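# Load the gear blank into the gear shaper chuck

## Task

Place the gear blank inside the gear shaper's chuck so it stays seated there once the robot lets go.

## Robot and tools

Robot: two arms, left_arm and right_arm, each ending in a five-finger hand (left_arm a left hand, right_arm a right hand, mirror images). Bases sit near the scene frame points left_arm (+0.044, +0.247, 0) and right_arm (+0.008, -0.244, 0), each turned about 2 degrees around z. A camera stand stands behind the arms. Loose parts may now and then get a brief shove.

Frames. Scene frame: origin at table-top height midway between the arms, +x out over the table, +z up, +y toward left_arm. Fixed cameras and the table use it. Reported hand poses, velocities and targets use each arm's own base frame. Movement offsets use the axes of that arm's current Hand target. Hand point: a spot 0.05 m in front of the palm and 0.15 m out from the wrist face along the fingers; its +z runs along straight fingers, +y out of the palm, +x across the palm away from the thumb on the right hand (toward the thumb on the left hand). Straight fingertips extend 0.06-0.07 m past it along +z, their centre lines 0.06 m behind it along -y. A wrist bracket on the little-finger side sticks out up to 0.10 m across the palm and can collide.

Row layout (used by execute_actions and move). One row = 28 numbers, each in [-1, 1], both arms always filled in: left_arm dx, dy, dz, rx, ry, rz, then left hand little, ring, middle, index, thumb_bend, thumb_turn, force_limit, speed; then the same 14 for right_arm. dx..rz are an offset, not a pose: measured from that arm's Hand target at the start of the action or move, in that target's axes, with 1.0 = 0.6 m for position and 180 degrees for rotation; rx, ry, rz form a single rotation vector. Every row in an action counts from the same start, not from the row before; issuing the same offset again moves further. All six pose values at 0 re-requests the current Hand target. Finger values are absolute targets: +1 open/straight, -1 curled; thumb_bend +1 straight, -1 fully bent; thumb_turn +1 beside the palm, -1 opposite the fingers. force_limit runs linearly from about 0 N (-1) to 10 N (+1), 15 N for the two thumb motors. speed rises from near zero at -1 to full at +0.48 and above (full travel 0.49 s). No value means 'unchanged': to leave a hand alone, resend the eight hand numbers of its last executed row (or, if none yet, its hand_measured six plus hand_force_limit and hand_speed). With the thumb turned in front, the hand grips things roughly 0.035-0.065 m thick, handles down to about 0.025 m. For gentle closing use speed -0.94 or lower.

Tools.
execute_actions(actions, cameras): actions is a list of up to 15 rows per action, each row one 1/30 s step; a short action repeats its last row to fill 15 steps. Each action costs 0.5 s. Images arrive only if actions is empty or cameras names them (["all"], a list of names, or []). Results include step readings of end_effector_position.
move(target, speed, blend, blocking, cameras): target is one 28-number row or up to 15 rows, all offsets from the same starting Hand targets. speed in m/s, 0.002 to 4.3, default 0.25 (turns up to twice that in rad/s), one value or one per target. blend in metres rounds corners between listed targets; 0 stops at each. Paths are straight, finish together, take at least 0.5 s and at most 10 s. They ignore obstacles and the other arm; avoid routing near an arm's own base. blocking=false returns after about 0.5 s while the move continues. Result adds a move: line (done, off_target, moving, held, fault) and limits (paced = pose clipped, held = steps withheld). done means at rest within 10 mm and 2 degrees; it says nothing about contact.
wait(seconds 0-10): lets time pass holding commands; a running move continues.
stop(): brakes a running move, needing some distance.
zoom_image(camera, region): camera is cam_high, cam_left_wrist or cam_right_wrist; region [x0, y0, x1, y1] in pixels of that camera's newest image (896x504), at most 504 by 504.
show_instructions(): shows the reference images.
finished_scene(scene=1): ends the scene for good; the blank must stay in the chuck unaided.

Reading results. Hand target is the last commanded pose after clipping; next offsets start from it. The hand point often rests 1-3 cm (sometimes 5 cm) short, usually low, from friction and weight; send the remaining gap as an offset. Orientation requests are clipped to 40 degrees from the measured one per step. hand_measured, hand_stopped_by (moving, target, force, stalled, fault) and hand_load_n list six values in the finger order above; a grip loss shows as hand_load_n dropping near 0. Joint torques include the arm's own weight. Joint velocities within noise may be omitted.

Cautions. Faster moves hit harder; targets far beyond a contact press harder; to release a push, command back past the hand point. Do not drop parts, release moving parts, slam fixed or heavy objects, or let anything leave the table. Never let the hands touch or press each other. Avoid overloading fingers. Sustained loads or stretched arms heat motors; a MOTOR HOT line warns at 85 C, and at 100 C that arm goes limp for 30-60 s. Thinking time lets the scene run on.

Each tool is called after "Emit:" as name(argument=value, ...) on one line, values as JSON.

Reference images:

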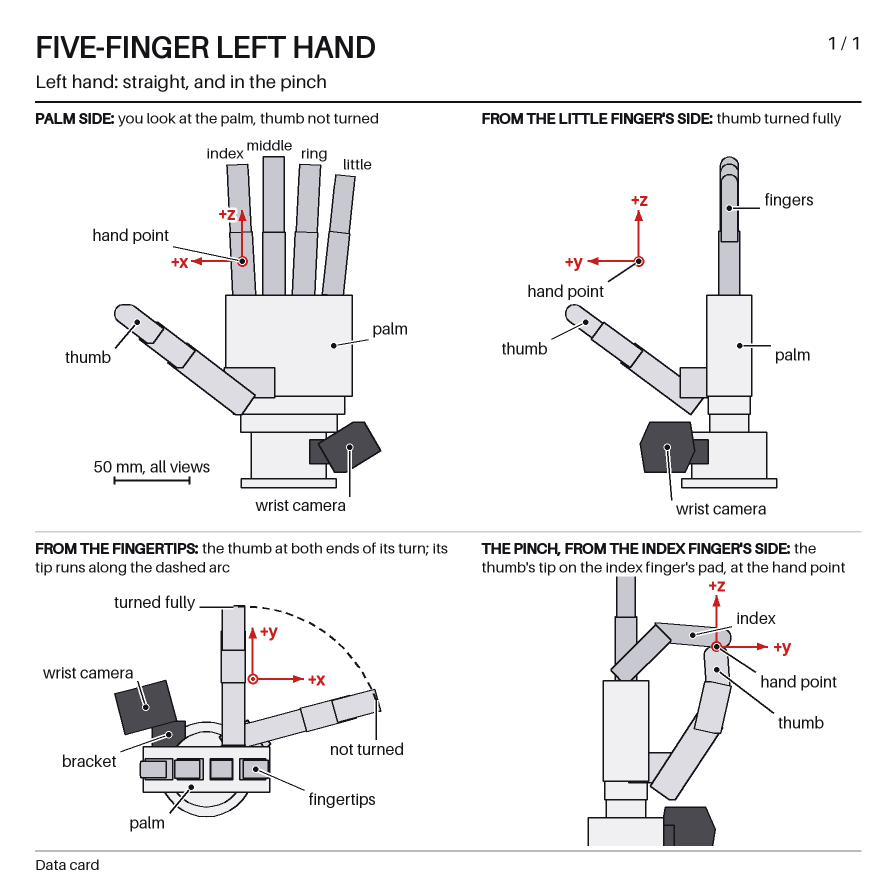

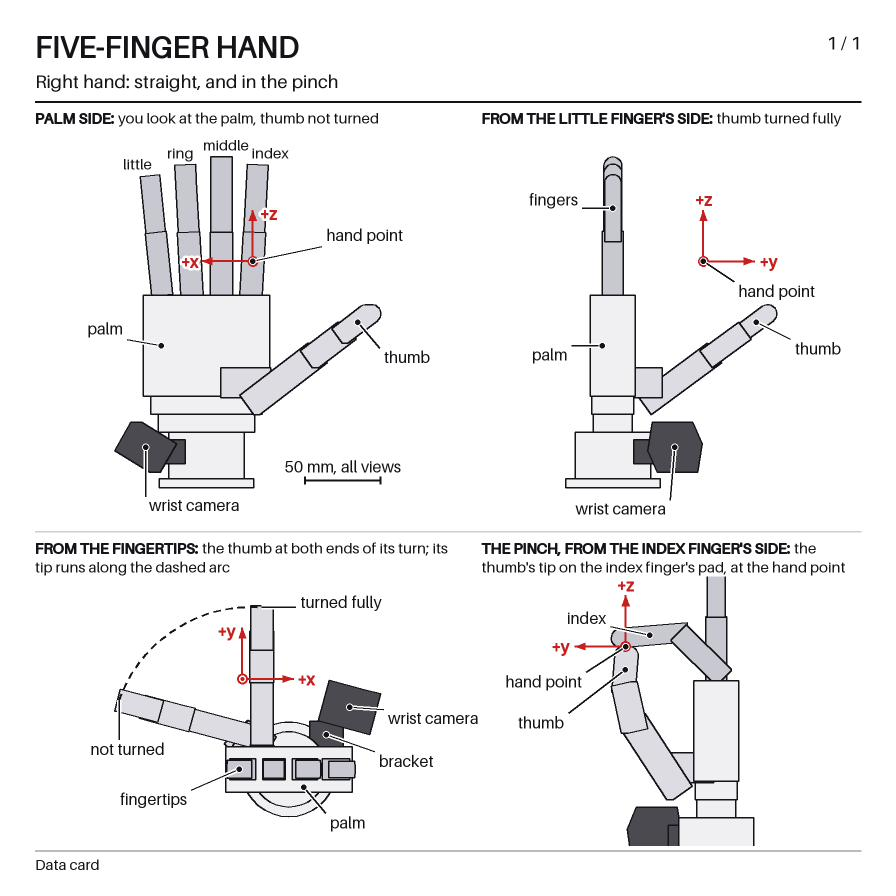

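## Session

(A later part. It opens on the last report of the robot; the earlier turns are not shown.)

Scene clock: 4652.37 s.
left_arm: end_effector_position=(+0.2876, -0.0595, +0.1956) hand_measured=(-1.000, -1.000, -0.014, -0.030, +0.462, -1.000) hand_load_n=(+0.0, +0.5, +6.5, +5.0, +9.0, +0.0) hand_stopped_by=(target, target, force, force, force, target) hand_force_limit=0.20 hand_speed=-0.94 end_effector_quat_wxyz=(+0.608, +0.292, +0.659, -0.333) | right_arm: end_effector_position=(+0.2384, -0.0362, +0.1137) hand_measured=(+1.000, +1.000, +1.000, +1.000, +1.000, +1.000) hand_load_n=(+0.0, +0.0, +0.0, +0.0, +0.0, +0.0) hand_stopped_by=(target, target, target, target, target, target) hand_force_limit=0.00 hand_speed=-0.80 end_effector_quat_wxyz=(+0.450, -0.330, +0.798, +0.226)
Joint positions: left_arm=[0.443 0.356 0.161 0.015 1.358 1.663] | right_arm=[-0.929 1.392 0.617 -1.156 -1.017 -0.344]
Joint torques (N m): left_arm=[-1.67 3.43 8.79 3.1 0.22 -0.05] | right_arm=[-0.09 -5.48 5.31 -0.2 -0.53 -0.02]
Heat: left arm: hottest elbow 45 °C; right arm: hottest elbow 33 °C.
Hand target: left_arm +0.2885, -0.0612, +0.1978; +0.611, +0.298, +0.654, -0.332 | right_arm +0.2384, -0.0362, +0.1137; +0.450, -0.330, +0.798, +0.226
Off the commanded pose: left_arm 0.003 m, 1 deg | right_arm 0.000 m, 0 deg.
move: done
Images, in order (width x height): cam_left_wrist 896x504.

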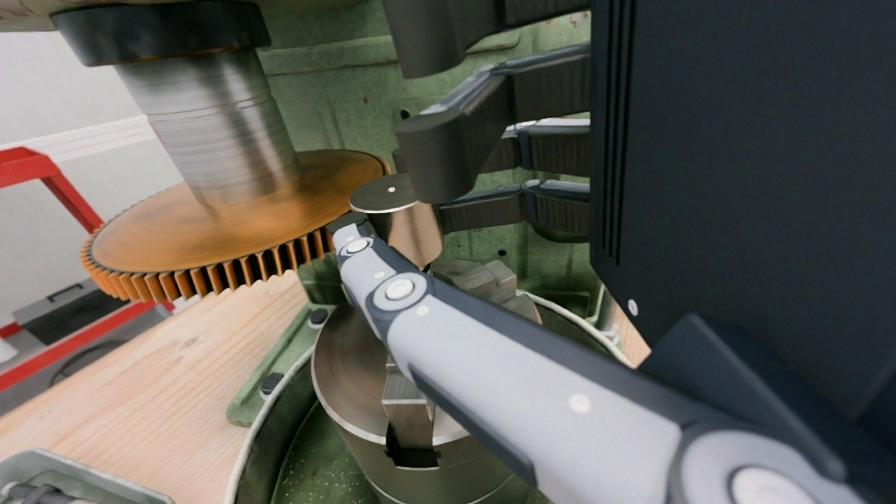

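Emit:
move(target=[0.0050,0.0004,0.0002,0,0,0,-1,-1,-0.06,-0.08,0.43,-1,0.2,-0.94,0,0,0,0,0,0,1,1,1,1,1,1,0,-0.8], speed=0.02, cameras=["cam_left_wrist"])

Emit:
zoom_image(camera="cam_left_wrist", region=[410, 240, 490, 300])

Scene clock: 4658.17 s.
left_arm: end_effector_position=(+0.2880, -0.0595, +0.1952) hand_measured=(-1.000, -1.000, -0.014, -0.030, +0.462, -1.000) hand_load_n=(+0.0, +0.0, +6.5, +5.0, +9.0, +0.0) hand_stopped_by=(target, target, force, force, force, target) hand_force_limit=0.20 hand_speed=-0.94 end_effector_quat_wxyz=(+0.610, +0.294, +0.657, -0.331) | right_arm: end_effector_position=(+0.2384, -0.0362, +0.1137) hand_measured=(+1.000, +1.000, +1.000, +1.000, +1.000, +1.000) hand_load_n=(+0.0, +0.0, +0.0, +0.0, +0.0, +0.0) hand_stopped_by=(target, target, target, target, target, target) hand_force_limit=0.00 hand_speed=-0.80 end_effector_quat_wxyz=(+0.450, -0.330, +0.798, +0.226)
Joint positions: left_arm=[0.442 0.359 0.156 0.031 1.358 1.663] | right_arm=[-0.929 1.392 0.617 -1.156 -1.017 -0.344]
Joint torques (N m): left_arm=[-1.38 2.55 8.49 2.81 0.17 -0.08] | right_arm=[-0.09 -5.48 5.31 -0.21 -0.53 -0.02]
Heat: left arm: hottest elbow 45 °C; right arm: hottest elbow 33 °C.
Hand target: left_arm +0.2886, -0.0612, +0.1948; +0.611, +0.298, +0.655, -0.332 | right_arm +0.2384, -0.0362, +0.1137; +0.450, -0.330, +0.798, +0.226
Off the commanded pose: left_arm 0.002 m, 0 deg | right_arm 0.000 m, 0 deg.
move: done
Images, in order (width x height): cam_left_wrist 896x504.

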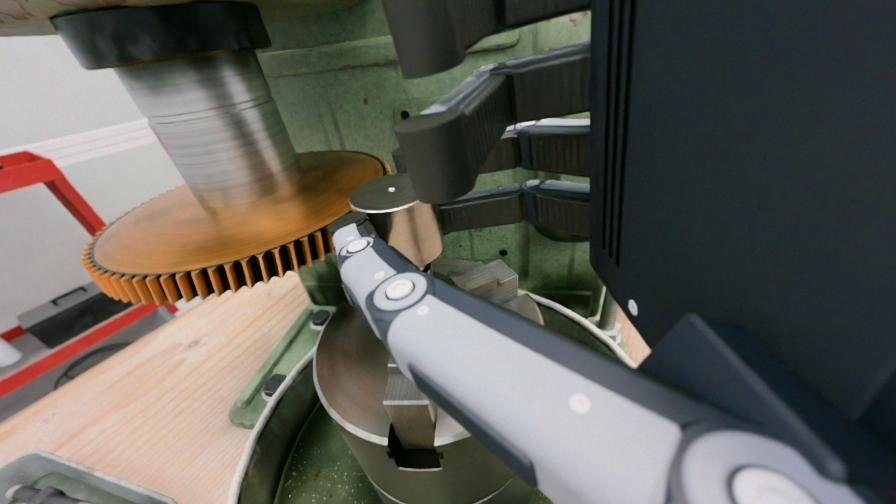

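Scaled by 6.300 from the camera's 896x504 image, which has a finer 1280x720 frame.

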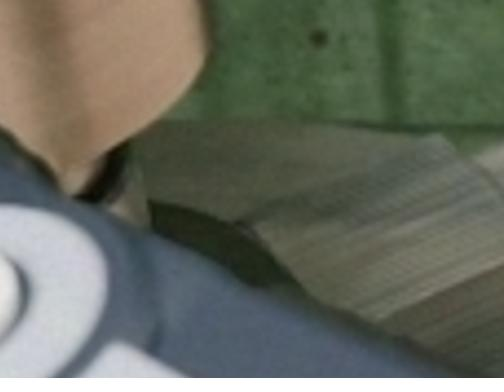

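Emit:
move(target=[[-0.0250,-0.0018,-0.0009,0,0,0,-1,-1,-0.06,-0.08,0.43,-1,0.2,-0.94,0,0,0,0,0,0,1,1,1,1,1,1,0,-0.8],[-0.0233,-0.0937,-0.0012,0,0,0,-1,-1,-0.06,-0.08,0.43,-1,0.2,-0.94,0,0,0,0,0,0,1,1,1,1,1,1,0,-0.8]], speed=0.05, cameras=["cam_high","cam_left_wrist"])

Emit:
zoom_image(camera="cam_left_wrist", region=[200, 200, 440, 440])

Scene clock: 4700.13 s.
left_arm: end_effector_position=(+0.2471, -0.0929, +0.1930) hand_measured=(-1.000, -1.000, -0.014, -0.030, +0.462, -1.000) hand_load_n=(+0.0, +0.0, +6.5, +5.0, +9.0, +0.5) hand_stopped_by=(target, target, force, force, force, target) hand_force_limit=0.20 hand_speed=-0.94 end_effector_quat_wxyz=(+0.588, +0.286, +0.669, -0.353) | right_arm: end_effector_position=(+0.2384, -0.0362, +0.1137) hand_measured=(+1.000, +1.000, +1.000, +1.000, +1.000, +1.000) hand_load_n=(+0.0, +0.0, +0.0, +0.0, +0.0, +0.0) hand_stopped_by=(target, target, target, target, target, target) hand_force_limit=0.00 hand_speed=-0.80 end_effector_quat_wxyz=(+0.450, -0.330, +0.798, +0.226)
Joint positions: left_arm=[0.325 0.013 0.156 -0.34 1.263 1.621] | right_arm=[-0.929 1.392 0.617 -1.156 -1.017 -0.344]
Joint torques (N m): left_arm=[-1.2 3.43 11.34 1.98 0.34 0.17] | right_arm=[-0.15 -5.48 5.31 -0.2 -0.53 -0.02]
Heat: left arm: hottest elbow 46 °C; right arm: hottest elbow 33 °C.
Hand target: left_arm +0.2445, -0.0943, +0.2128; +0.611, +0.298, +0.654, -0.332 | right_arm +0.2384, -0.0362, +0.1137; +0.450, -0.330, +0.798, +0.226
Off the commanded pose: left_arm 0.020 m, 4 deg | right_arm 0.000 m, 0 deg.
joint sent to its limit (left arm) — joint 2 (shoulder), lower limit. The joint targets still meet the commanded pose.
move: off_target (left_arm)
Images, in order (width x height): cam_high 896x504, cam_left_wrist 896x504.

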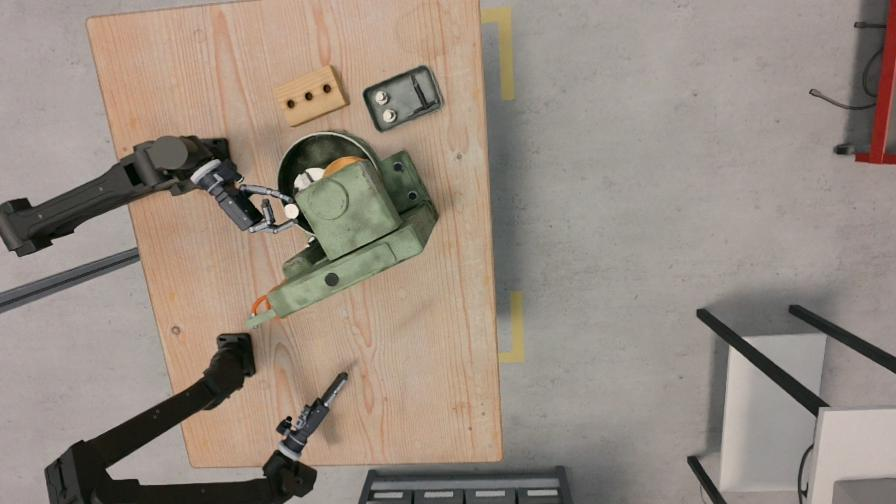

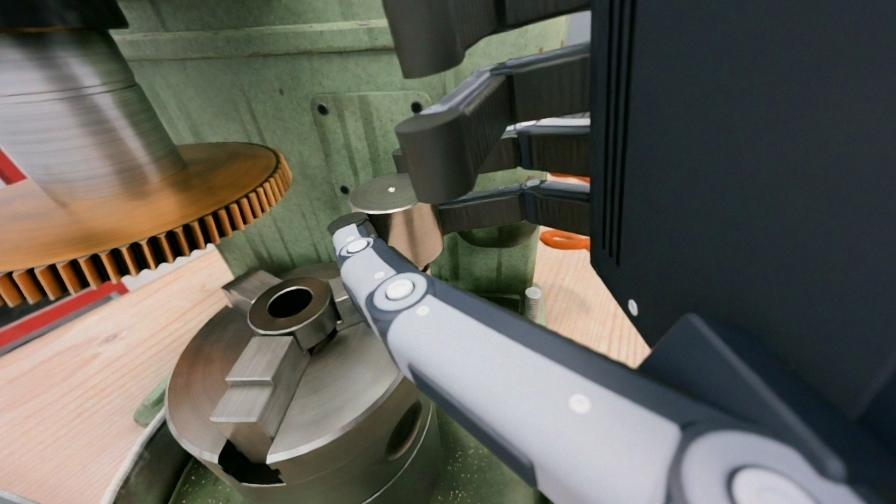

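Scaled by 2.100 from the camera's 896x504 image, which has a finer 1280x720 frame.

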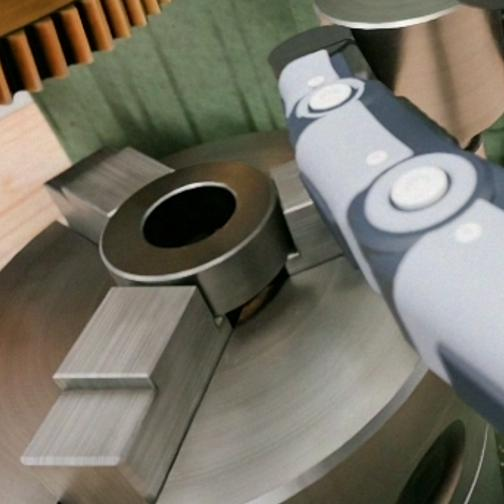

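Emit:
zoom_image(camera="cam_left_wrist", region=[235, 260, 345, 370])

Emit:
zoom_image(camera="cam_left_wrist", region=[160, 260, 460, 504])

Emit:
zoom_image(camera="cam_high", region=[260, 140, 350, 230])

Scaled by 4.582 from the camera's 896x504 image, which has a finer 1280x720 frame.

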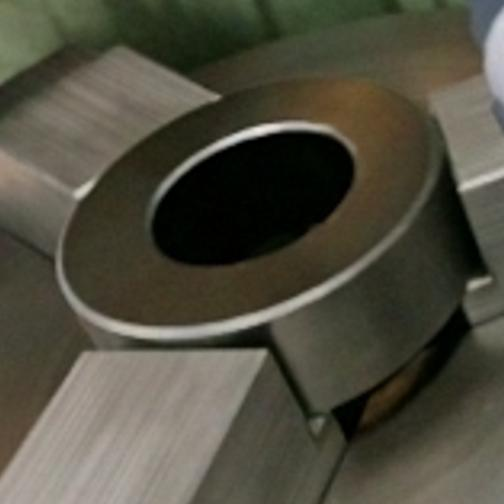

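Scaled by 1.680 from the camera's 896x504 image, which has a finer 1280x720 frame.

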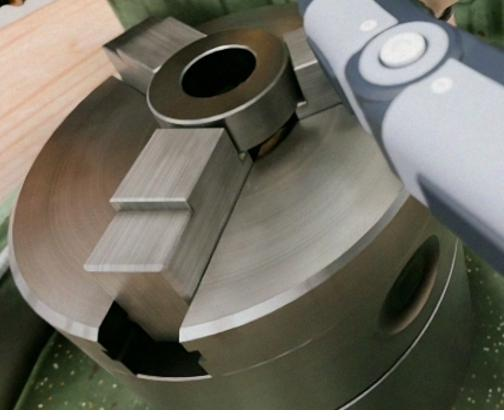

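Scaled by 5.600 from the camera's 896x504 image, which has a finer 1280x720 frame.

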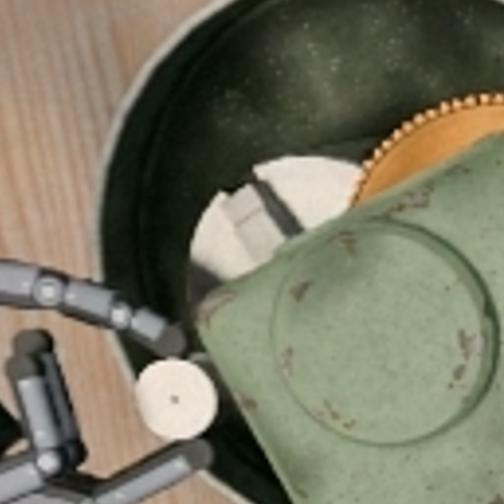

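Emit:
zoom_image(camera="cam_left_wrist", region=[200, 370, 300, 500])

Emit:
zoom_image(camera="cam_left_wrist", region=[500, 200, 600, 330])

Emit:
zoom_image(camera="cam_left_wrist", region=[0, 20, 200, 200])

Emit:
zoom_image(camera="cam_left_wrist", region=[380, 370, 480, 504])

Scaled by 3.877 from the camera's 896x504 image, which has a finer 1280x720 frame.

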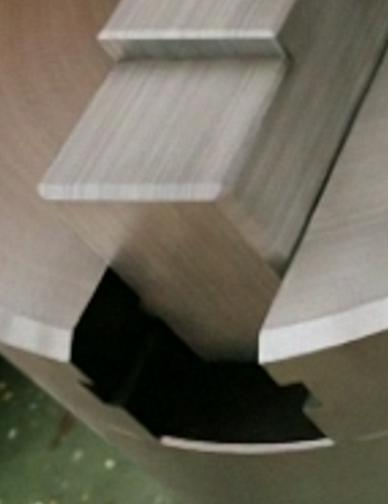

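Scaled by 3.877 from the camera's 896x504 image, which has a finer 1280x720 frame.

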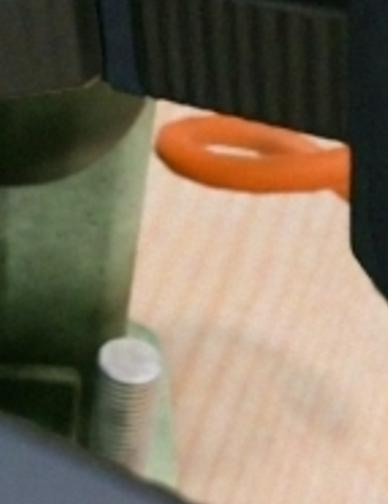

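Scaled by 2.520 from the camera's 896x504 image, which has a finer 1280x720 frame.

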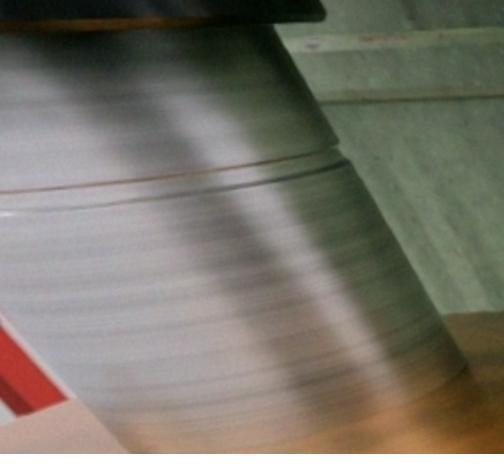

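Scaled by 3.761 from the camera's 896x504 image, which has a finer 1280x720 frame.

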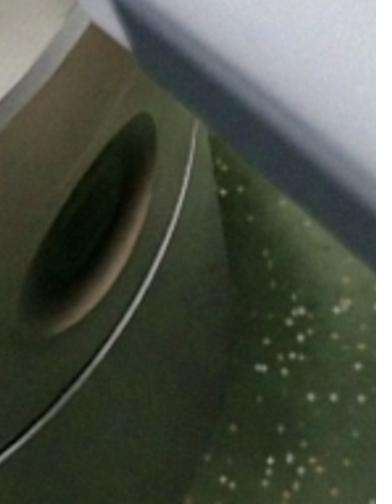

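Emit:
move(target=[-0.0304,0.0214,-0.0010,0,0,0,-1,-1,-0.06,-0.08,0.43,-1,0.2,-0.94,0,0,0,0,0,0,1,1,1,1,1,1,0,-0.8], speed=0.05, cameras=["cam_left_wrist"])

Scene clock: 4797.50 s.
left_arm: end_effector_position=(+0.2512, -0.0874, +0.1931) hand_measured=(-1.000, -1.000, -0.014, -0.030, +0.462, -1.000) hand_load_n=(+0.0, +0.0, +6.5, +5.0, +9.0, +0.5) hand_stopped_by=(target, target, force, force, force, target) hand_force_limit=0.20 hand_speed=-0.94 end_effector_quat_wxyz=(+0.590, +0.280, +0.671, -0.351) | right_arm: end_effector_position=(+0.2384, -0.0362, +0.1137) hand_measured=(+1.000, +1.000, +1.000, +1.000, +1.000, +1.000) hand_load_n=(+0.0, +0.0, +0.0, +0.0, +0.0, +0.0) hand_stopped_by=(target, target, target, target, target, target) hand_force_limit=0.00 hand_speed=-0.80 end_effector_quat_wxyz=(+0.450, -0.330, +0.798, +0.226)
Joint positions: left_arm=[0.352 0.042 0.156 -0.312 1.278 1.619] | right_arm=[-0.929 1.392 0.617 -1.156 -1.017 -0.344]
Joint torques (N m): left_arm=[-0.32 4.54 13.56 2.97 0.34 -0.05] | right_arm=[-0.09 -5.48 5.33 -0.21 -0.53 -0.02]
Motor temperatures (°C): left_arm=[26 25 51 25 27 26] | right_arm=[25 26 33 24 27 24]
Heat: left arm: hottest elbow 51 °C; right arm: hottest elbow 33 °C.
Hand target: left_arm +0.2558, -0.0857, +0.2301; +0.611, +0.297, +0.655, -0.332 | right_arm +0.2384, -0.0362, +0.1137; +0.450, -0.330, +0.798, +0.226
Off the commanded pose: left_arm 0.037 m, 4 deg | right_arm 0.000 m, 0 deg.
move: off_target (left_arm)
Images, in order (width x height): cam_left_wrist 896x504.

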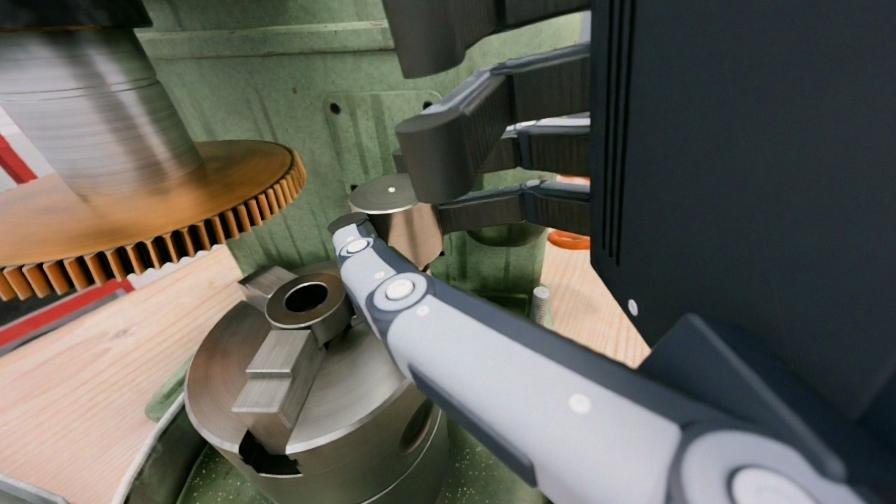

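Emit:
move(target=[-0.00146,0.01929,0.00207,0,0,0,-1,-1,-0.06,-0.08,0.43,-1,0.2,-0.94,0,0,0,0,0,0,1,1,1,1,1,1,0,-0.8], speed=0.03, cameras=["cam_left_wrist"])

Scene clock: 4815.43 s.
left_arm: end_effector_position=(+0.2569, -0.0832, +0.1928) hand_measured=(-1.000, -1.000, -0.014, -0.030, +0.462, -1.000) hand_load_n=(+0.0, +0.0, +6.5, +5.0, +9.0, +1.0) hand_stopped_by=(target, target, force, force, force, target) hand_force_limit=0.20 hand_speed=-0.94 end_effector_quat_wxyz=(+0.587, +0.276, +0.671, -0.359) | right_arm: end_effector_position=(+0.2384, -0.0362, +0.1137) hand_measured=(+1.000, +1.000, +1.000, +1.000, +1.000, +1.000) hand_load_n=(+0.0, +0.0, +0.0, +0.0, +0.0, +0.0) hand_stopped_by=(target, target, target, target, target, target) hand_force_limit=0.00 hand_speed=-0.80 end_effector_quat_wxyz=(+0.450, -0.330, +0.798, +0.226)
Joint positions: left_arm=[0.381 0.113 0.16 -0.259 1.315 1.617] | right_arm=[-0.929 1.392 0.617 -1.156 -1.017 -0.344]
Joint torques (N m): left_arm=[-0.03 4.31 13.52 3.25 0.03 0.11] | right_arm=[-0.09 -5.48 5.33 -0.21 -0.53 -0.02]
Heat: left arm: hottest elbow 53 °C; right arm: hottest elbow 33 °C.
Hand target: left_arm +0.2658, -0.0797, +0.2302; +0.611, +0.298, +0.654, -0.332 | right_arm +0.2384, -0.0362, +0.1137; +0.450, -0.330, +0.798, +0.226
Off the commanded pose: left_arm 0.038 m, 5 deg | right_arm 0.000 m, 0 deg.
move: off_target (left_arm)
Images, in order (width x height): cam_left_wrist 896x504.

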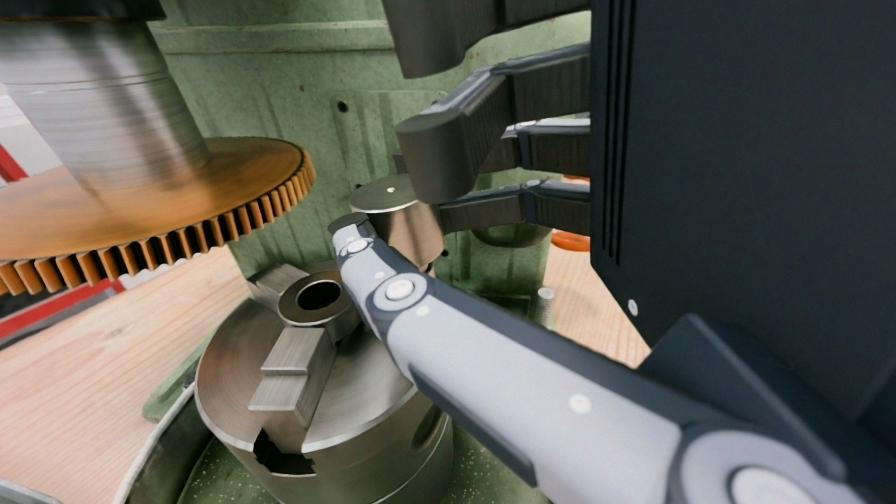

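Emit:
move(target=[-0.04,-0.003,-0.0015,0,0,0,-1,-1,-0.06,-0.08,0.43,-1,0.2,-0.94,0,0,0,0,0,0,1,1,1,1,1,1,0,-0.8], speed=0.05)

Scene clock: 4818.33 s.
left_arm: end_effector_position=(+0.2624, -0.0794, +0.2201) hand_measured=(-1.000, -1.000, -0.014, -0.030, +0.462, -1.000) hand_load_n=(+0.0, +0.0, +6.5, +4.5, +9.0, +0.5) hand_stopped_by=(target, target, force, force, force, target) hand_force_limit=0.20 hand_speed=-0.94 end_effector_quat_wxyz=(+0.596, +0.279, +0.668, -0.348) | right_arm: end_effector_position=(+0.2384, -0.0362, +0.1137) hand_measured=(+1.000, +1.000, +1.000, +1.000, +1.000, +1.000) hand_load_n=(+0.0, +0.0, +0.0, +0.0, +0.0, +0.0) hand_stopped_by=(target, target, target, target, target, target) hand_force_limit=0.00 hand_speed=-0.80 end_effector_quat_wxyz=(+0.450, -0.330, +0.798, +0.226)
Joint positions: left_arm=[0.381 0.14 0.22 -0.259 1.301 1.611] | right_arm=[-0.929 1.392 0.617 -1.156 -1.017 -0.344]
Joint torques (N m): left_arm=[-0.62 4.07 13.61 2.11 0.19 0.03] | right_arm=[-0.09 -5.54 5.31 -0.21 -0.53 -0.02]
Heat: left arm: hottest elbow 53 °C; right arm: hottest elbow 33 °C.
Hand target: left_arm +0.2657, -0.0797, +0.2543; +0.611, +0.298, +0.654, -0.332 | right_arm +0.2384, -0.0362, +0.1137; +0.450, -0.330, +0.798, +0.226
Off the commanded pose: left_arm 0.034 m, 4 deg | right_arm 0.000 m, 0 deg.
move: off_target (left_arm)

Emit:
move(target=[0.05415,0.03773,0.001,0,0,0,-1,-1,-0.06,-0.08,0.43,-1,0.2,-0.94,0,0,0,0,0,0,1,1,1,1,1,1,0,-0.8], speed=0.05)

Scene clock: 4823.50 s.
left_arm: end_effector_position=(+0.2794, -0.0694, +0.2158) hand_measured=(-1.000, -1.000, -0.014, -0.030, +0.462, -1.000) hand_load_n=(+0.0, +0.0, +7.0, +4.5, +9.0, +1.0) hand_stopped_by=(target, target, force, force, force, target) hand_force_limit=0.20 hand_speed=-0.94 end_effector_quat_wxyz=(+0.603, +0.290, +0.660, -0.341) | right_arm: end_effector_position=(+0.2384, -0.0362, +0.1137) hand_measured=(+1.000, +1.000, +1.000, +1.000, +1.000, +1.000) hand_load_n=(+0.0, +0.0, +0.0, +0.0, +0.0, +0.0) hand_stopped_by=(target, target, target, target, target, target) hand_force_limit=0.00 hand_speed=-0.80 end_effector_quat_wxyz=(+0.450, -0.330, +0.798, +0.226)
Joint positions: left_arm=[0.409 0.27 0.207 -0.108 1.335 1.636] | right_arm=[-0.929 1.392 0.617 -1.156 -1.017 -0.344]
Joint torques (N m): left_arm=[-0.03 3.6 9.06 2.97 0.37 0.09] | right_arm=[-0.09 -5.54 5.33 -0.21 -0.53 -0.02]
Heat: left arm: hottest elbow 53 °C; right arm: hottest elbow 33 °C.
Hand target: left_arm +0.2815, -0.0671, +0.2202; +0.611, +0.298, +0.654, -0.332 | right_arm +0.2384, -0.0362, +0.1137; +0.450, -0.330, +0.798, +0.226
Off the commanded pose: left_arm 0.005 m, 2 deg | right_arm 0.000 m, 0 deg.
move: done

Emit:
move(target=[0.02266,0.0173,-0.00384,0,0,0,-1,-1,-0.06,-0.08,0.43,-1,0.2,-0.94,0,0,0,0,0,0,1,1,1,1,1,1,0,-0.8], speed=0.03, cameras=["cam_left_wrist"])

Scene clock: 4828.70 s.
left_arm: end_effector_position=(+0.2849, -0.0622, +0.2010) hand_measured=(-1.000, -1.000, -0.014, -0.030, +0.462, -1.000) hand_load_n=(+0.0, +0.0, +6.5, +4.5, +9.5, +0.5) hand_stopped_by=(target, target, force, force, force, target) hand_force_limit=0.20 hand_speed=-0.94 end_effector_quat_wxyz=(+0.601, +0.287, +0.661, -0.344) | right_arm: end_effector_position=(+0.2384, -0.0362, +0.1137) hand_measured=(+1.000, +1.000, +1.000, +1.000, +1.000, +1.000) hand_load_n=(+0.0, +0.0, +0.0, +0.0, +0.0, +0.0) hand_stopped_by=(target, target, target, target, target, target) hand_force_limit=0.00 hand_speed=-0.80 end_effector_quat_wxyz=(+0.450, -0.330, +0.798, +0.226)
Joint positions: left_arm=[0.442 0.342 0.182 -0.038 1.368 1.655] | right_arm=[-0.929 1.392 0.617 -1.156 -1.017 -0.344]
Joint torques (N m): left_arm=[0.79 2.78 9.09 2.99 0.36 0.18] | right_arm=[-0.15 -5.48 5.31 -0.2 -0.53 -0.02]
Heat: left arm: hottest elbow 52 °C; right arm: hottest elbow 33 °C.
Hand target: left_arm +0.2873, -0.0592, +0.2059; +0.611, +0.297, +0.655, -0.332 | right_arm +0.2384, -0.0362, +0.1137; +0.450, -0.330, +0.798, +0.226
Off the commanded pose: left_arm 0.006 m, 2 deg | right_arm 0.000 m, 0 deg.
move: done
Images, in order (width x height): cam_left_wrist 896x504.

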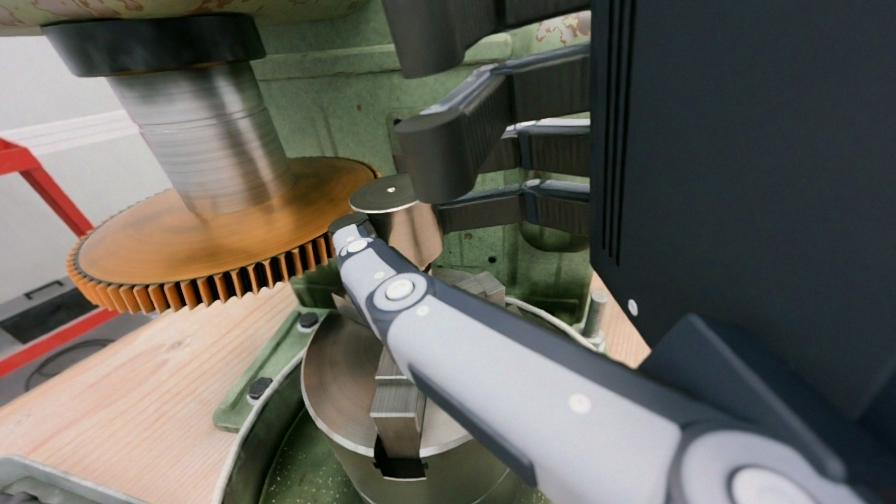

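Emit:
move(target=[0.0047,0.00586,-0.00297,0,0,0,-1,-1,-0.06,-0.08,0.43,-1,0.2,-0.94,0,0,0,0,0,0,1,1,1,1,1,1,0,-0.8], speed=0.02)

Scene clock: 4837.27 s.
left_arm: end_effector_position=(+0.2867, -0.0587, +0.1992) hand_measured=(-1.000, -1.000, -0.014, -0.030, +0.462, -1.000) hand_load_n=(+0.0, +0.0, +6.5, +4.5, +9.0, +0.5) hand_stopped_by=(target, target, force, force, force, target) hand_force_limit=0.20 hand_speed=-0.94 end_effector_quat_wxyz=(+0.602, +0.287, +0.661, -0.345) | right_arm: end_effector_position=(+0.2384, -0.0362, +0.1137) hand_measured=(+1.000, +1.000, +1.000, +1.000, +1.000, +1.000) hand_load_n=(+0.0, +0.0, +0.0, +0.0, +0.0, +0.0) hand_stopped_by=(target, target, target, target, target, target) hand_force_limit=0.00 hand_speed=-0.80 end_effector_quat_wxyz=(+0.450, -0.330, +0.798, +0.226)
Joint positions: left_arm=[0.459 0.368 0.182 -0.024 1.386 1.667] | right_arm=[-0.929 1.392 0.617 -1.156 -1.017 -0.344]
Joint torques (N m): left_arm=[0.44 3.14 8.73 2.89 0.42 0.19] | right_arm=[-0.09 -5.54 5.33 -0.23 -0.53 -0.02]
Heat: left arm: hottest elbow 50 °C; right arm: hottest elbow 33 °C.
Hand target: left_arm +0.2888, -0.0558, +0.2029; +0.611, +0.298, +0.654, -0.332 | right_arm +0.2384, -0.0362, +0.1137; +0.450, -0.330, +0.798, +0.226
Off the commanded pose: left_arm 0.005 m, 2 deg | right_arm 0.000 m, 0 deg.
move: done

Emit:
execute_actions(actions=[], cameras=["cam_left_wrist"])

Emit:
zoom_image(camera="cam_left_wrist", region=[90, 10, 390, 230])

Emit:
zoom_image(camera="cam_left_wrist", region=[340, 170, 500, 310])

Scene clock: 4847.50 s.
left_arm: end_effector_position=(+0.2867, -0.0587, +0.1992) hand_measured=(-1.000, -1.000, -0.014, -0.030, +0.462, -1.000) hand_load_n=(+0.5, +0.0, +6.5, +4.5, +9.0, +0.5) hand_stopped_by=(target, target, force, force, force, target) hand_force_limit=0.20 hand_speed=-0.94 end_effector_quat_wxyz=(+0.602, +0.288, +0.661, -0.344) | right_arm: end_effector_position=(+0.2384, -0.0362, +0.1137) hand_measured=(+1.000, +1.000, +1.000, +1.000, +1.000, +1.000) hand_load_n=(+0.0, +0.0, +0.0, +0.0, +0.0, +0.0) hand_stopped_by=(target, target, target, target, target, target) hand_force_limit=0.00 hand_speed=-0.80 end_effector_quat_wxyz=(+0.450, -0.330, +0.798, +0.226)
Joint positions: left_arm=[0.459 0.368 0.182 -0.024 1.386 1.668] | right_arm=[-0.929 1.392 0.617 -1.156 -1.017 -0.344]
Joint velocities: within noise
Joint torques (N m): left_arm=[0.09 3.14 8.84 2.84 0.41 0.22] | right_arm=[-0.09 -5.54 5.31 -0.2 -0.53 -0.02]
Motor temperatures (°C): left_arm=[26 25 49 25 27 26] | right_arm=[25 26 33 24 27 24]
Heat: left arm: hottest elbow 49 °C; right arm: hottest elbow 33 °C.
Hand target: left_arm +0.2888, -0.0558, +0.2029; +0.611, +0.298, +0.654, -0.332 | right_arm +0.2384, -0.0362, +0.1137; +0.450, -0.330, +0.798, +0.226
Off the commanded pose: left_arm 0.005 m, 2 deg | right_arm 0.000 m, 0 deg.
Images, in order (width x height): cam_left_wrist 896x504.

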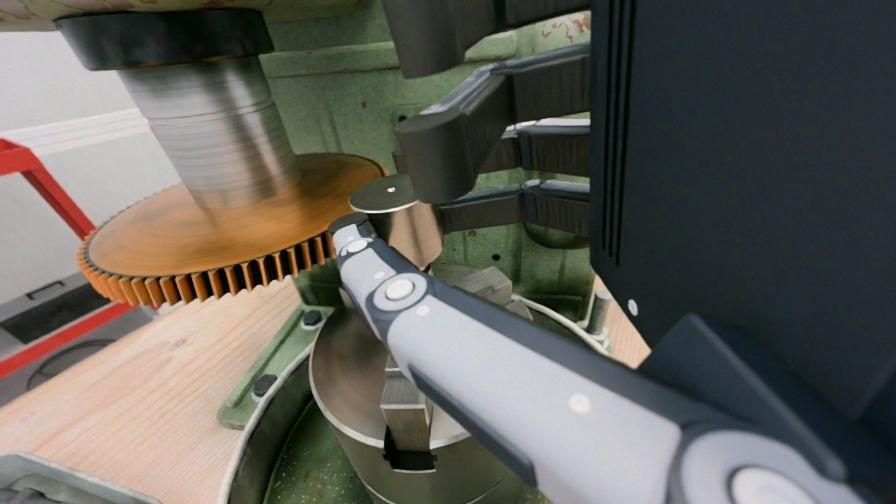

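Scaled by 1.680 from the camera's 896x504 image, which has a finer 1280x720 frame.

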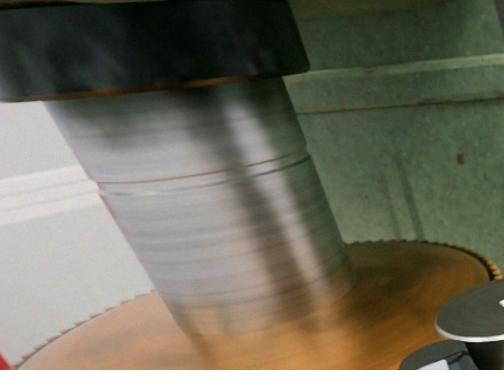

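Scaled by 3.150 from the camera's 896x504 image, which has a finer 1280x720 frame.

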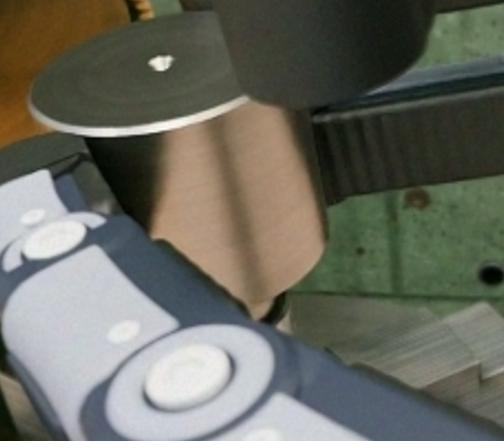

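Emit:
zoom_image(camera="cam_left_wrist", region=[400, 240, 480, 310])

Scaled by 6.300 from the camera's 896x504 image, which has a finer 1280x720 frame.

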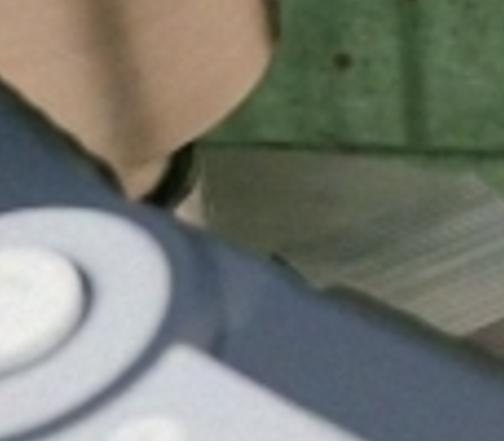

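Emit:
zoom_image(camera="cam_left_wrist", region=[420, 258, 464, 294])

Scaled by 11.455 from the camera's 896x504 image, which has a finer 1280x720 frame.

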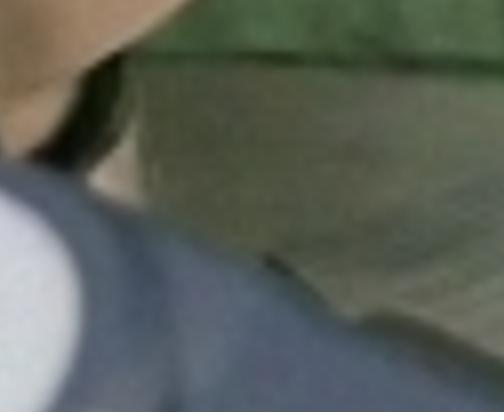

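Emit:
move(target=[0.00329,0.00174,-0.00188,0,0,0.0108,-1,-1,-0.06,-0.08,0.43,-1,0.2,-0.94,0,0,0,0,0,0,1,1,1,1,1,1,0,-0.8], speed=0.02, cameras=["cam_left_wrist"])

Emit:
zoom_image(camera="cam_left_wrist", region=[400, 240, 480, 310])

Scene clock: 4871.10 s.
left_arm: end_effector_position=(+0.2865, -0.0573, +0.1960) hand_measured=(-1.000, -1.000, -0.014, -0.030, +0.462, -1.000) hand_load_n=(+0.0, +0.0, +7.0, +5.0, +9.0, +0.5) hand_stopped_by=(target, target, force, force, force, target) hand_force_limit=0.20 hand_speed=-0.94 end_effector_quat_wxyz=(+0.607, +0.298, +0.656, -0.335) | right_arm: end_effector_position=(+0.2384, -0.0362, +0.1137) hand_measured=(+1.000, +1.000, +1.000, +1.000, +1.000, +1.000) hand_load_n=(+0.0, +0.0, +0.0, +0.0, +0.0, +0.0) hand_stopped_by=(target, target, target, target, target, target) hand_force_limit=0.00 hand_speed=-0.80 end_effector_quat_wxyz=(+0.450, -0.330, +0.798, +0.226)
Joint positions: left_arm=[0.468 0.37 0.17 -0.018 1.394 1.707] | right_arm=[-0.929 1.392 0.617 -1.156 -1.017 -0.344]
Joint torques (N m): left_arm=[-0.09 2.73 8.88 2.95 0.43 0.18] | right_arm=[-0.09 -5.48 5.33 -0.21 -0.53 -0.02]
Heat: left arm: hottest elbow 46 °C; right arm: hottest elbow 33 °C.
Hand target: left_arm +0.2888, -0.0542, +0.2011; +0.616, +0.309, +0.649, -0.322 | right_arm +0.2384, -0.0362, +0.1137; +0.450, -0.330, +0.798, +0.226
Off the commanded pose: left_arm 0.006 m, 2 deg | right_arm 0.000 m, 0 deg.
move: done
Images, in order (width x height): cam_left_wrist 896x504.

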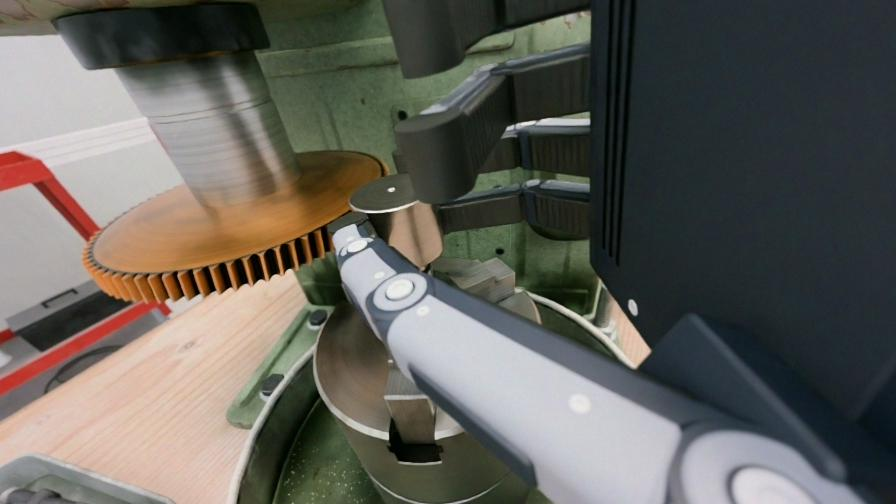

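Scaled by 6.300 from the camera's 896x504 image, which has a finer 1280x720 frame.

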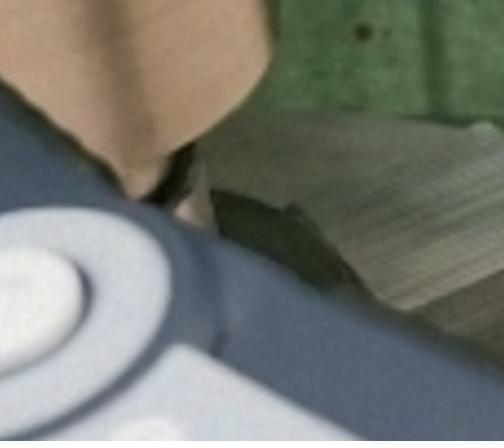

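Emit:
zoom_image(camera="cam_left_wrist", region=[420, 258, 464, 294])

Scaled by 11.455 from the camera's 896x504 image, which has a finer 1280x720 frame.

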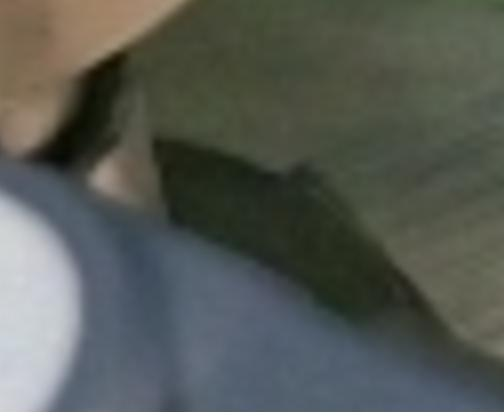

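Emit:
move(target=[0.0050,0.0004,0.0002,0,0,0,-1,-1,-0.06,-0.08,0.43,-1,0.2,-0.94,0,0,0,0,0,0,1,1,1,1,1,1,0,-0.8], speed=0.02)

Scene clock: 4888.00 s.
left_arm: end_effector_position=(+0.2867, -0.0575, +0.1951) hand_measured=(-1.000, -1.000, -0.014, -0.030, +0.462, -1.000) hand_load_n=(+0.0, +0.0, +7.0, +4.5, +9.0, +0.0) hand_stopped_by=(target, target, force, force, force, target) hand_force_limit=0.20 hand_speed=-0.94 end_effector_quat_wxyz=(+0.608, +0.301, +0.654, -0.334) | right_arm: end_effector_position=(+0.2384, -0.0362, +0.1137) hand_measured=(+1.000, +1.000, +1.000, +1.000, +1.000, +1.000) hand_load_n=(+0.0, +0.0, +0.0, +0.0, +0.0, +0.0) hand_stopped_by=(target, target, target, target, target, target) hand_force_limit=0.00 hand_speed=-0.80 end_effector_quat_wxyz=(+0.450, -0.330, +0.798, +0.226)
Joint positions: left_arm=[0.468 0.374 0.166 -0.008 1.397 1.713] | right_arm=[-0.929 1.392 0.617 -1.156 -1.017 -0.344]
Joint torques (N m): left_arm=[-0.21 3.37 8.88 2.99 0.31 0.16] | right_arm=[-0.09 -5.48 5.3 -0.21 -0.53 -0.02]
Heat: left arm: hottest elbow 46 °C; right arm: hottest elbow 33 °C.
Hand target: left_arm +0.2889, -0.0542, +0.1980; +0.616, +0.309, +0.649, -0.322 | right_arm +0.2384, -0.0362, +0.1137; +0.450, -0.330, +0.798, +0.226
Off the commanded pose: left_arm 0.005 m, 2 deg | right_arm 0.000 m, 0 deg.
move: done

Emit:
move(target=[0.0050,0.0004,0.0002,0,0,0,-1,-1,-0.06,-0.08,0.43,-1,0.2,-0.94,0,0,0,0,0,0,1,1,1,1,1,1,0,-0.8], speed=0.02, cameras=["cam_left_wrist"])

Emit:
zoom_image(camera="cam_left_wrist", region=[420, 258, 464, 294])

Scene clock: 4891.27 s.
left_arm: end_effector_position=(+0.2868, -0.0577, +0.1945) hand_measured=(-1.000, -1.000, -0.014, -0.030, +0.462, -1.000) hand_load_n=(+0.0, +0.0, +7.5, +4.0, +8.5, -0.5) hand_stopped_by=(target, target, force, force, force, target) hand_force_limit=0.20 hand_speed=-0.94 end_effector_quat_wxyz=(+0.610, +0.304, +0.652, -0.332) | right_arm: end_effector_position=(+0.2384, -0.0362, +0.1137) hand_measured=(+1.000, +1.000, +1.000, +1.000, +1.000, +1.000) hand_load_n=(+0.0, +0.0, -0.5, +0.0, +0.0, +0.0) hand_stopped_by=(target, target, target, target, target, target) hand_force_limit=0.00 hand_speed=-0.80 end_effector_quat_wxyz=(+0.450, -0.330, +0.798, +0.226)
Joint positions: left_arm=[0.468 0.378 0.161 0.006 1.4 1.716] | right_arm=[-0.929 1.392 0.617 -1.156 -1.017 -0.344]
Joint torques (N m): left_arm=[0.15 3.02 8.5 2.86 0.17 0.17] | right_arm=[-0.15 -5.54 5.33 -0.21 -0.53 -0.02]
Heat: left arm: hottest elbow 46 °C; right arm: hottest elbow 33 °C.
Hand target: left_arm +0.2891, -0.0541, +0.1948; +0.616, +0.309, +0.649, -0.322 | right_arm +0.2384, -0.0362, +0.1137; +0.450, -0.330, +0.798, +0.226
Off the commanded pose: left_arm 0.004 m, 2 deg | right_arm 0.000 m, 0 deg.
move: done
Images, in order (width x height): cam_left_wrist 896x504.

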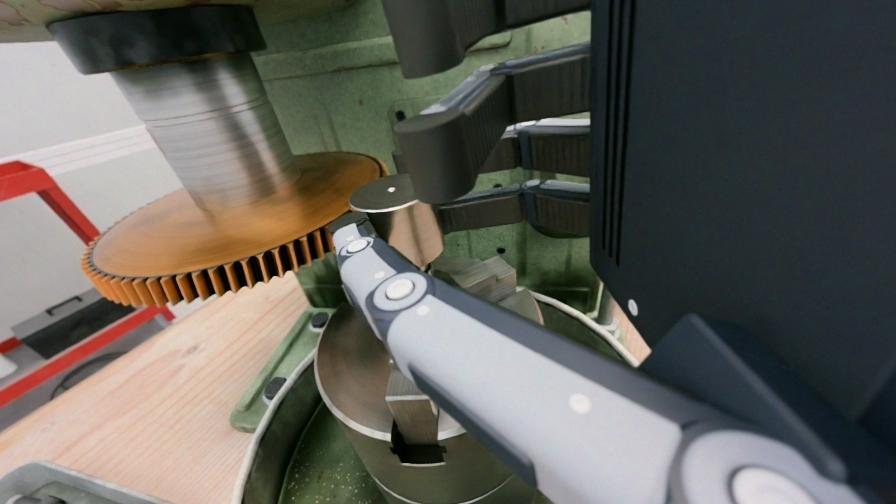

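Scaled by 11.455 from the camera's 896x504 image, which has a finer 1280x720 frame.

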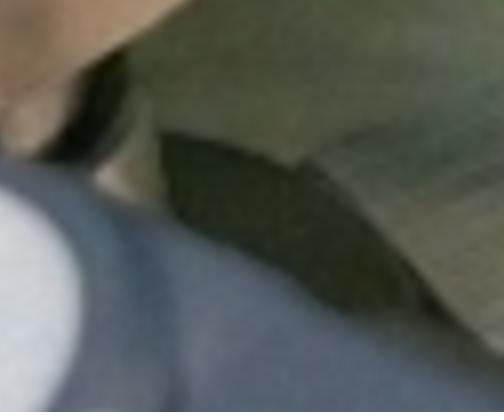

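Emit:
zoom_image(camera="cam_left_wrist", region=[424, 256, 444, 280])

Scaled by 21.000 from the camera's 896x504 image, which has a finer 1280x720 frame.

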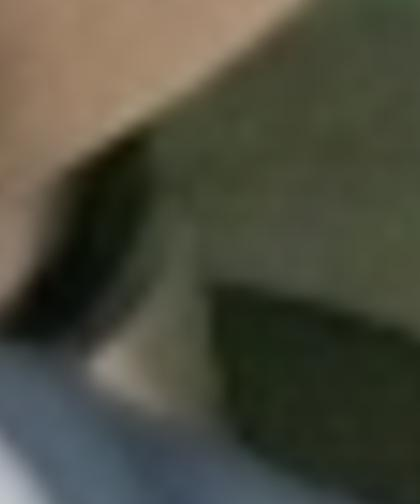

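Emit:
execute_actions(actions=[], cameras=["cam_high", "cam_right_wrist"])

Emit:
zoom_image(camera="cam_high", region=[380, 180, 560, 320])

Scene clock: 4932.47 s.
left_arm: end_effector_position=(+0.2868, -0.0578, +0.1945) hand_measured=(-1.000, -1.000, -0.014, -0.030, +0.462, -1.000) hand_load_n=(+0.0, +0.0, +7.0, +4.0, +8.5, -0.5) hand_stopped_by=(target, target, force, force, force, target) hand_force_limit=0.20 hand_speed=-0.94 end_effector_quat_wxyz=(+0.610, +0.304, +0.652, -0.332) | right_arm: end_effector_position=(+0.2384, -0.0362, +0.1137) hand_measured=(+1.000, +1.000, +1.000, +1.000, +1.000, +1.000) hand_load_n=(+0.0, +0.0, +0.0, +0.0, -0.5, +0.0) hand_stopped_by=(target, target, target, target, target, target) hand_force_limit=0.00 hand_speed=-0.80 end_effector_quat_wxyz=(+0.450, -0.330, +0.798, +0.226)
Joint positions: left_arm=[0.468 0.378 0.161 0.007 1.4 1.716] | right_arm=[-0.929 1.392 0.617 -1.156 -1.017 -0.344]
Joint velocities: within noise
Joint torques (N m): left_arm=[-0.03 3.55 8.49 2.73 0.16 0.16] | right_arm=[-0.09 -5.48 5.33 -0.21 -0.53 -0.02]
Motor temperatures (°C): left_arm=[26 25 46 25 27 26] | right_arm=[25 26 33 24 27 24]
Heat: left arm: hottest elbow 46 °C; right arm: hottest elbow 33 °C.
Hand target: left_arm +0.2890, -0.0542, +0.1949; +0.616, +0.309, +0.649, -0.322 | right_arm +0.2384, -0.0362, +0.1137; +0.450, -0.330, +0.798, +0.226
Off the commanded pose: left_arm 0.004 m, 2 deg | right_arm 0.000 m, 0 deg.
Images, in order (width x height): cam_high 896x504, cam_right_wrist 896x504.

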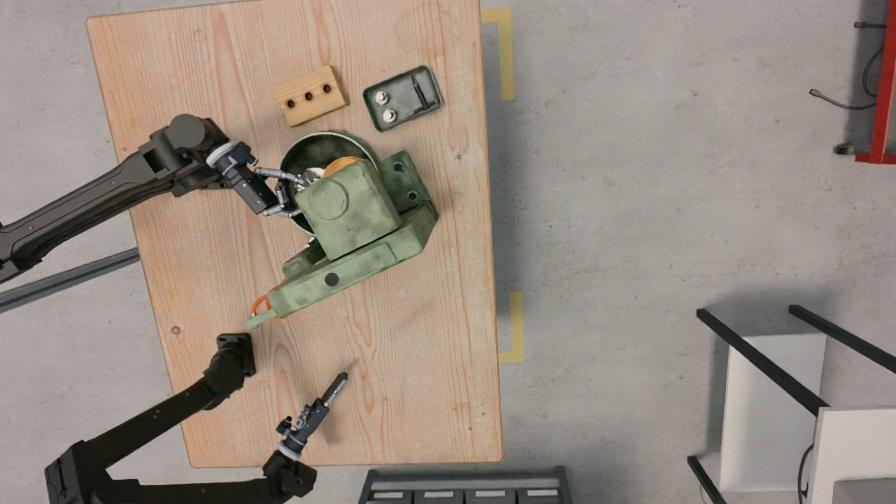

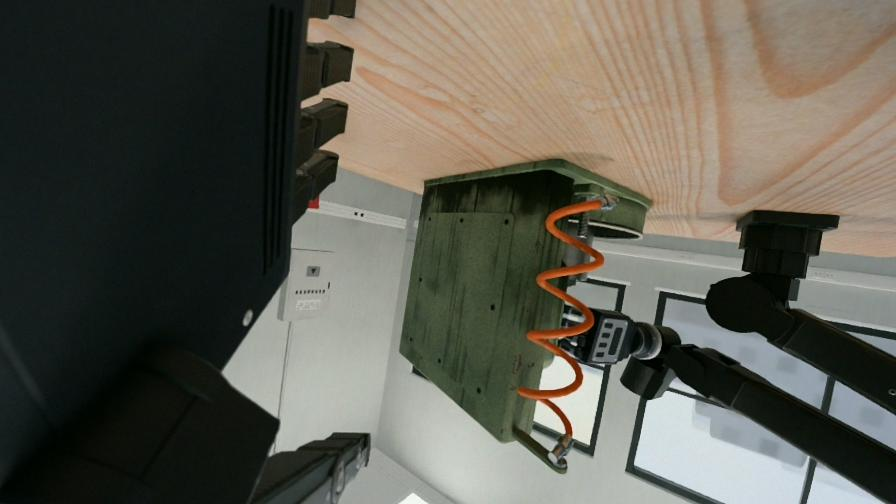

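Scaled by 2.800 from the camera's 896x504 image, which has a finer 1280x720 frame.

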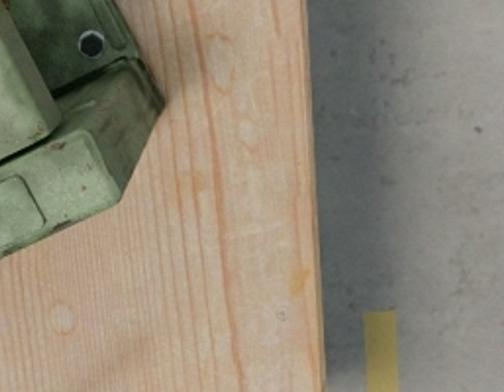

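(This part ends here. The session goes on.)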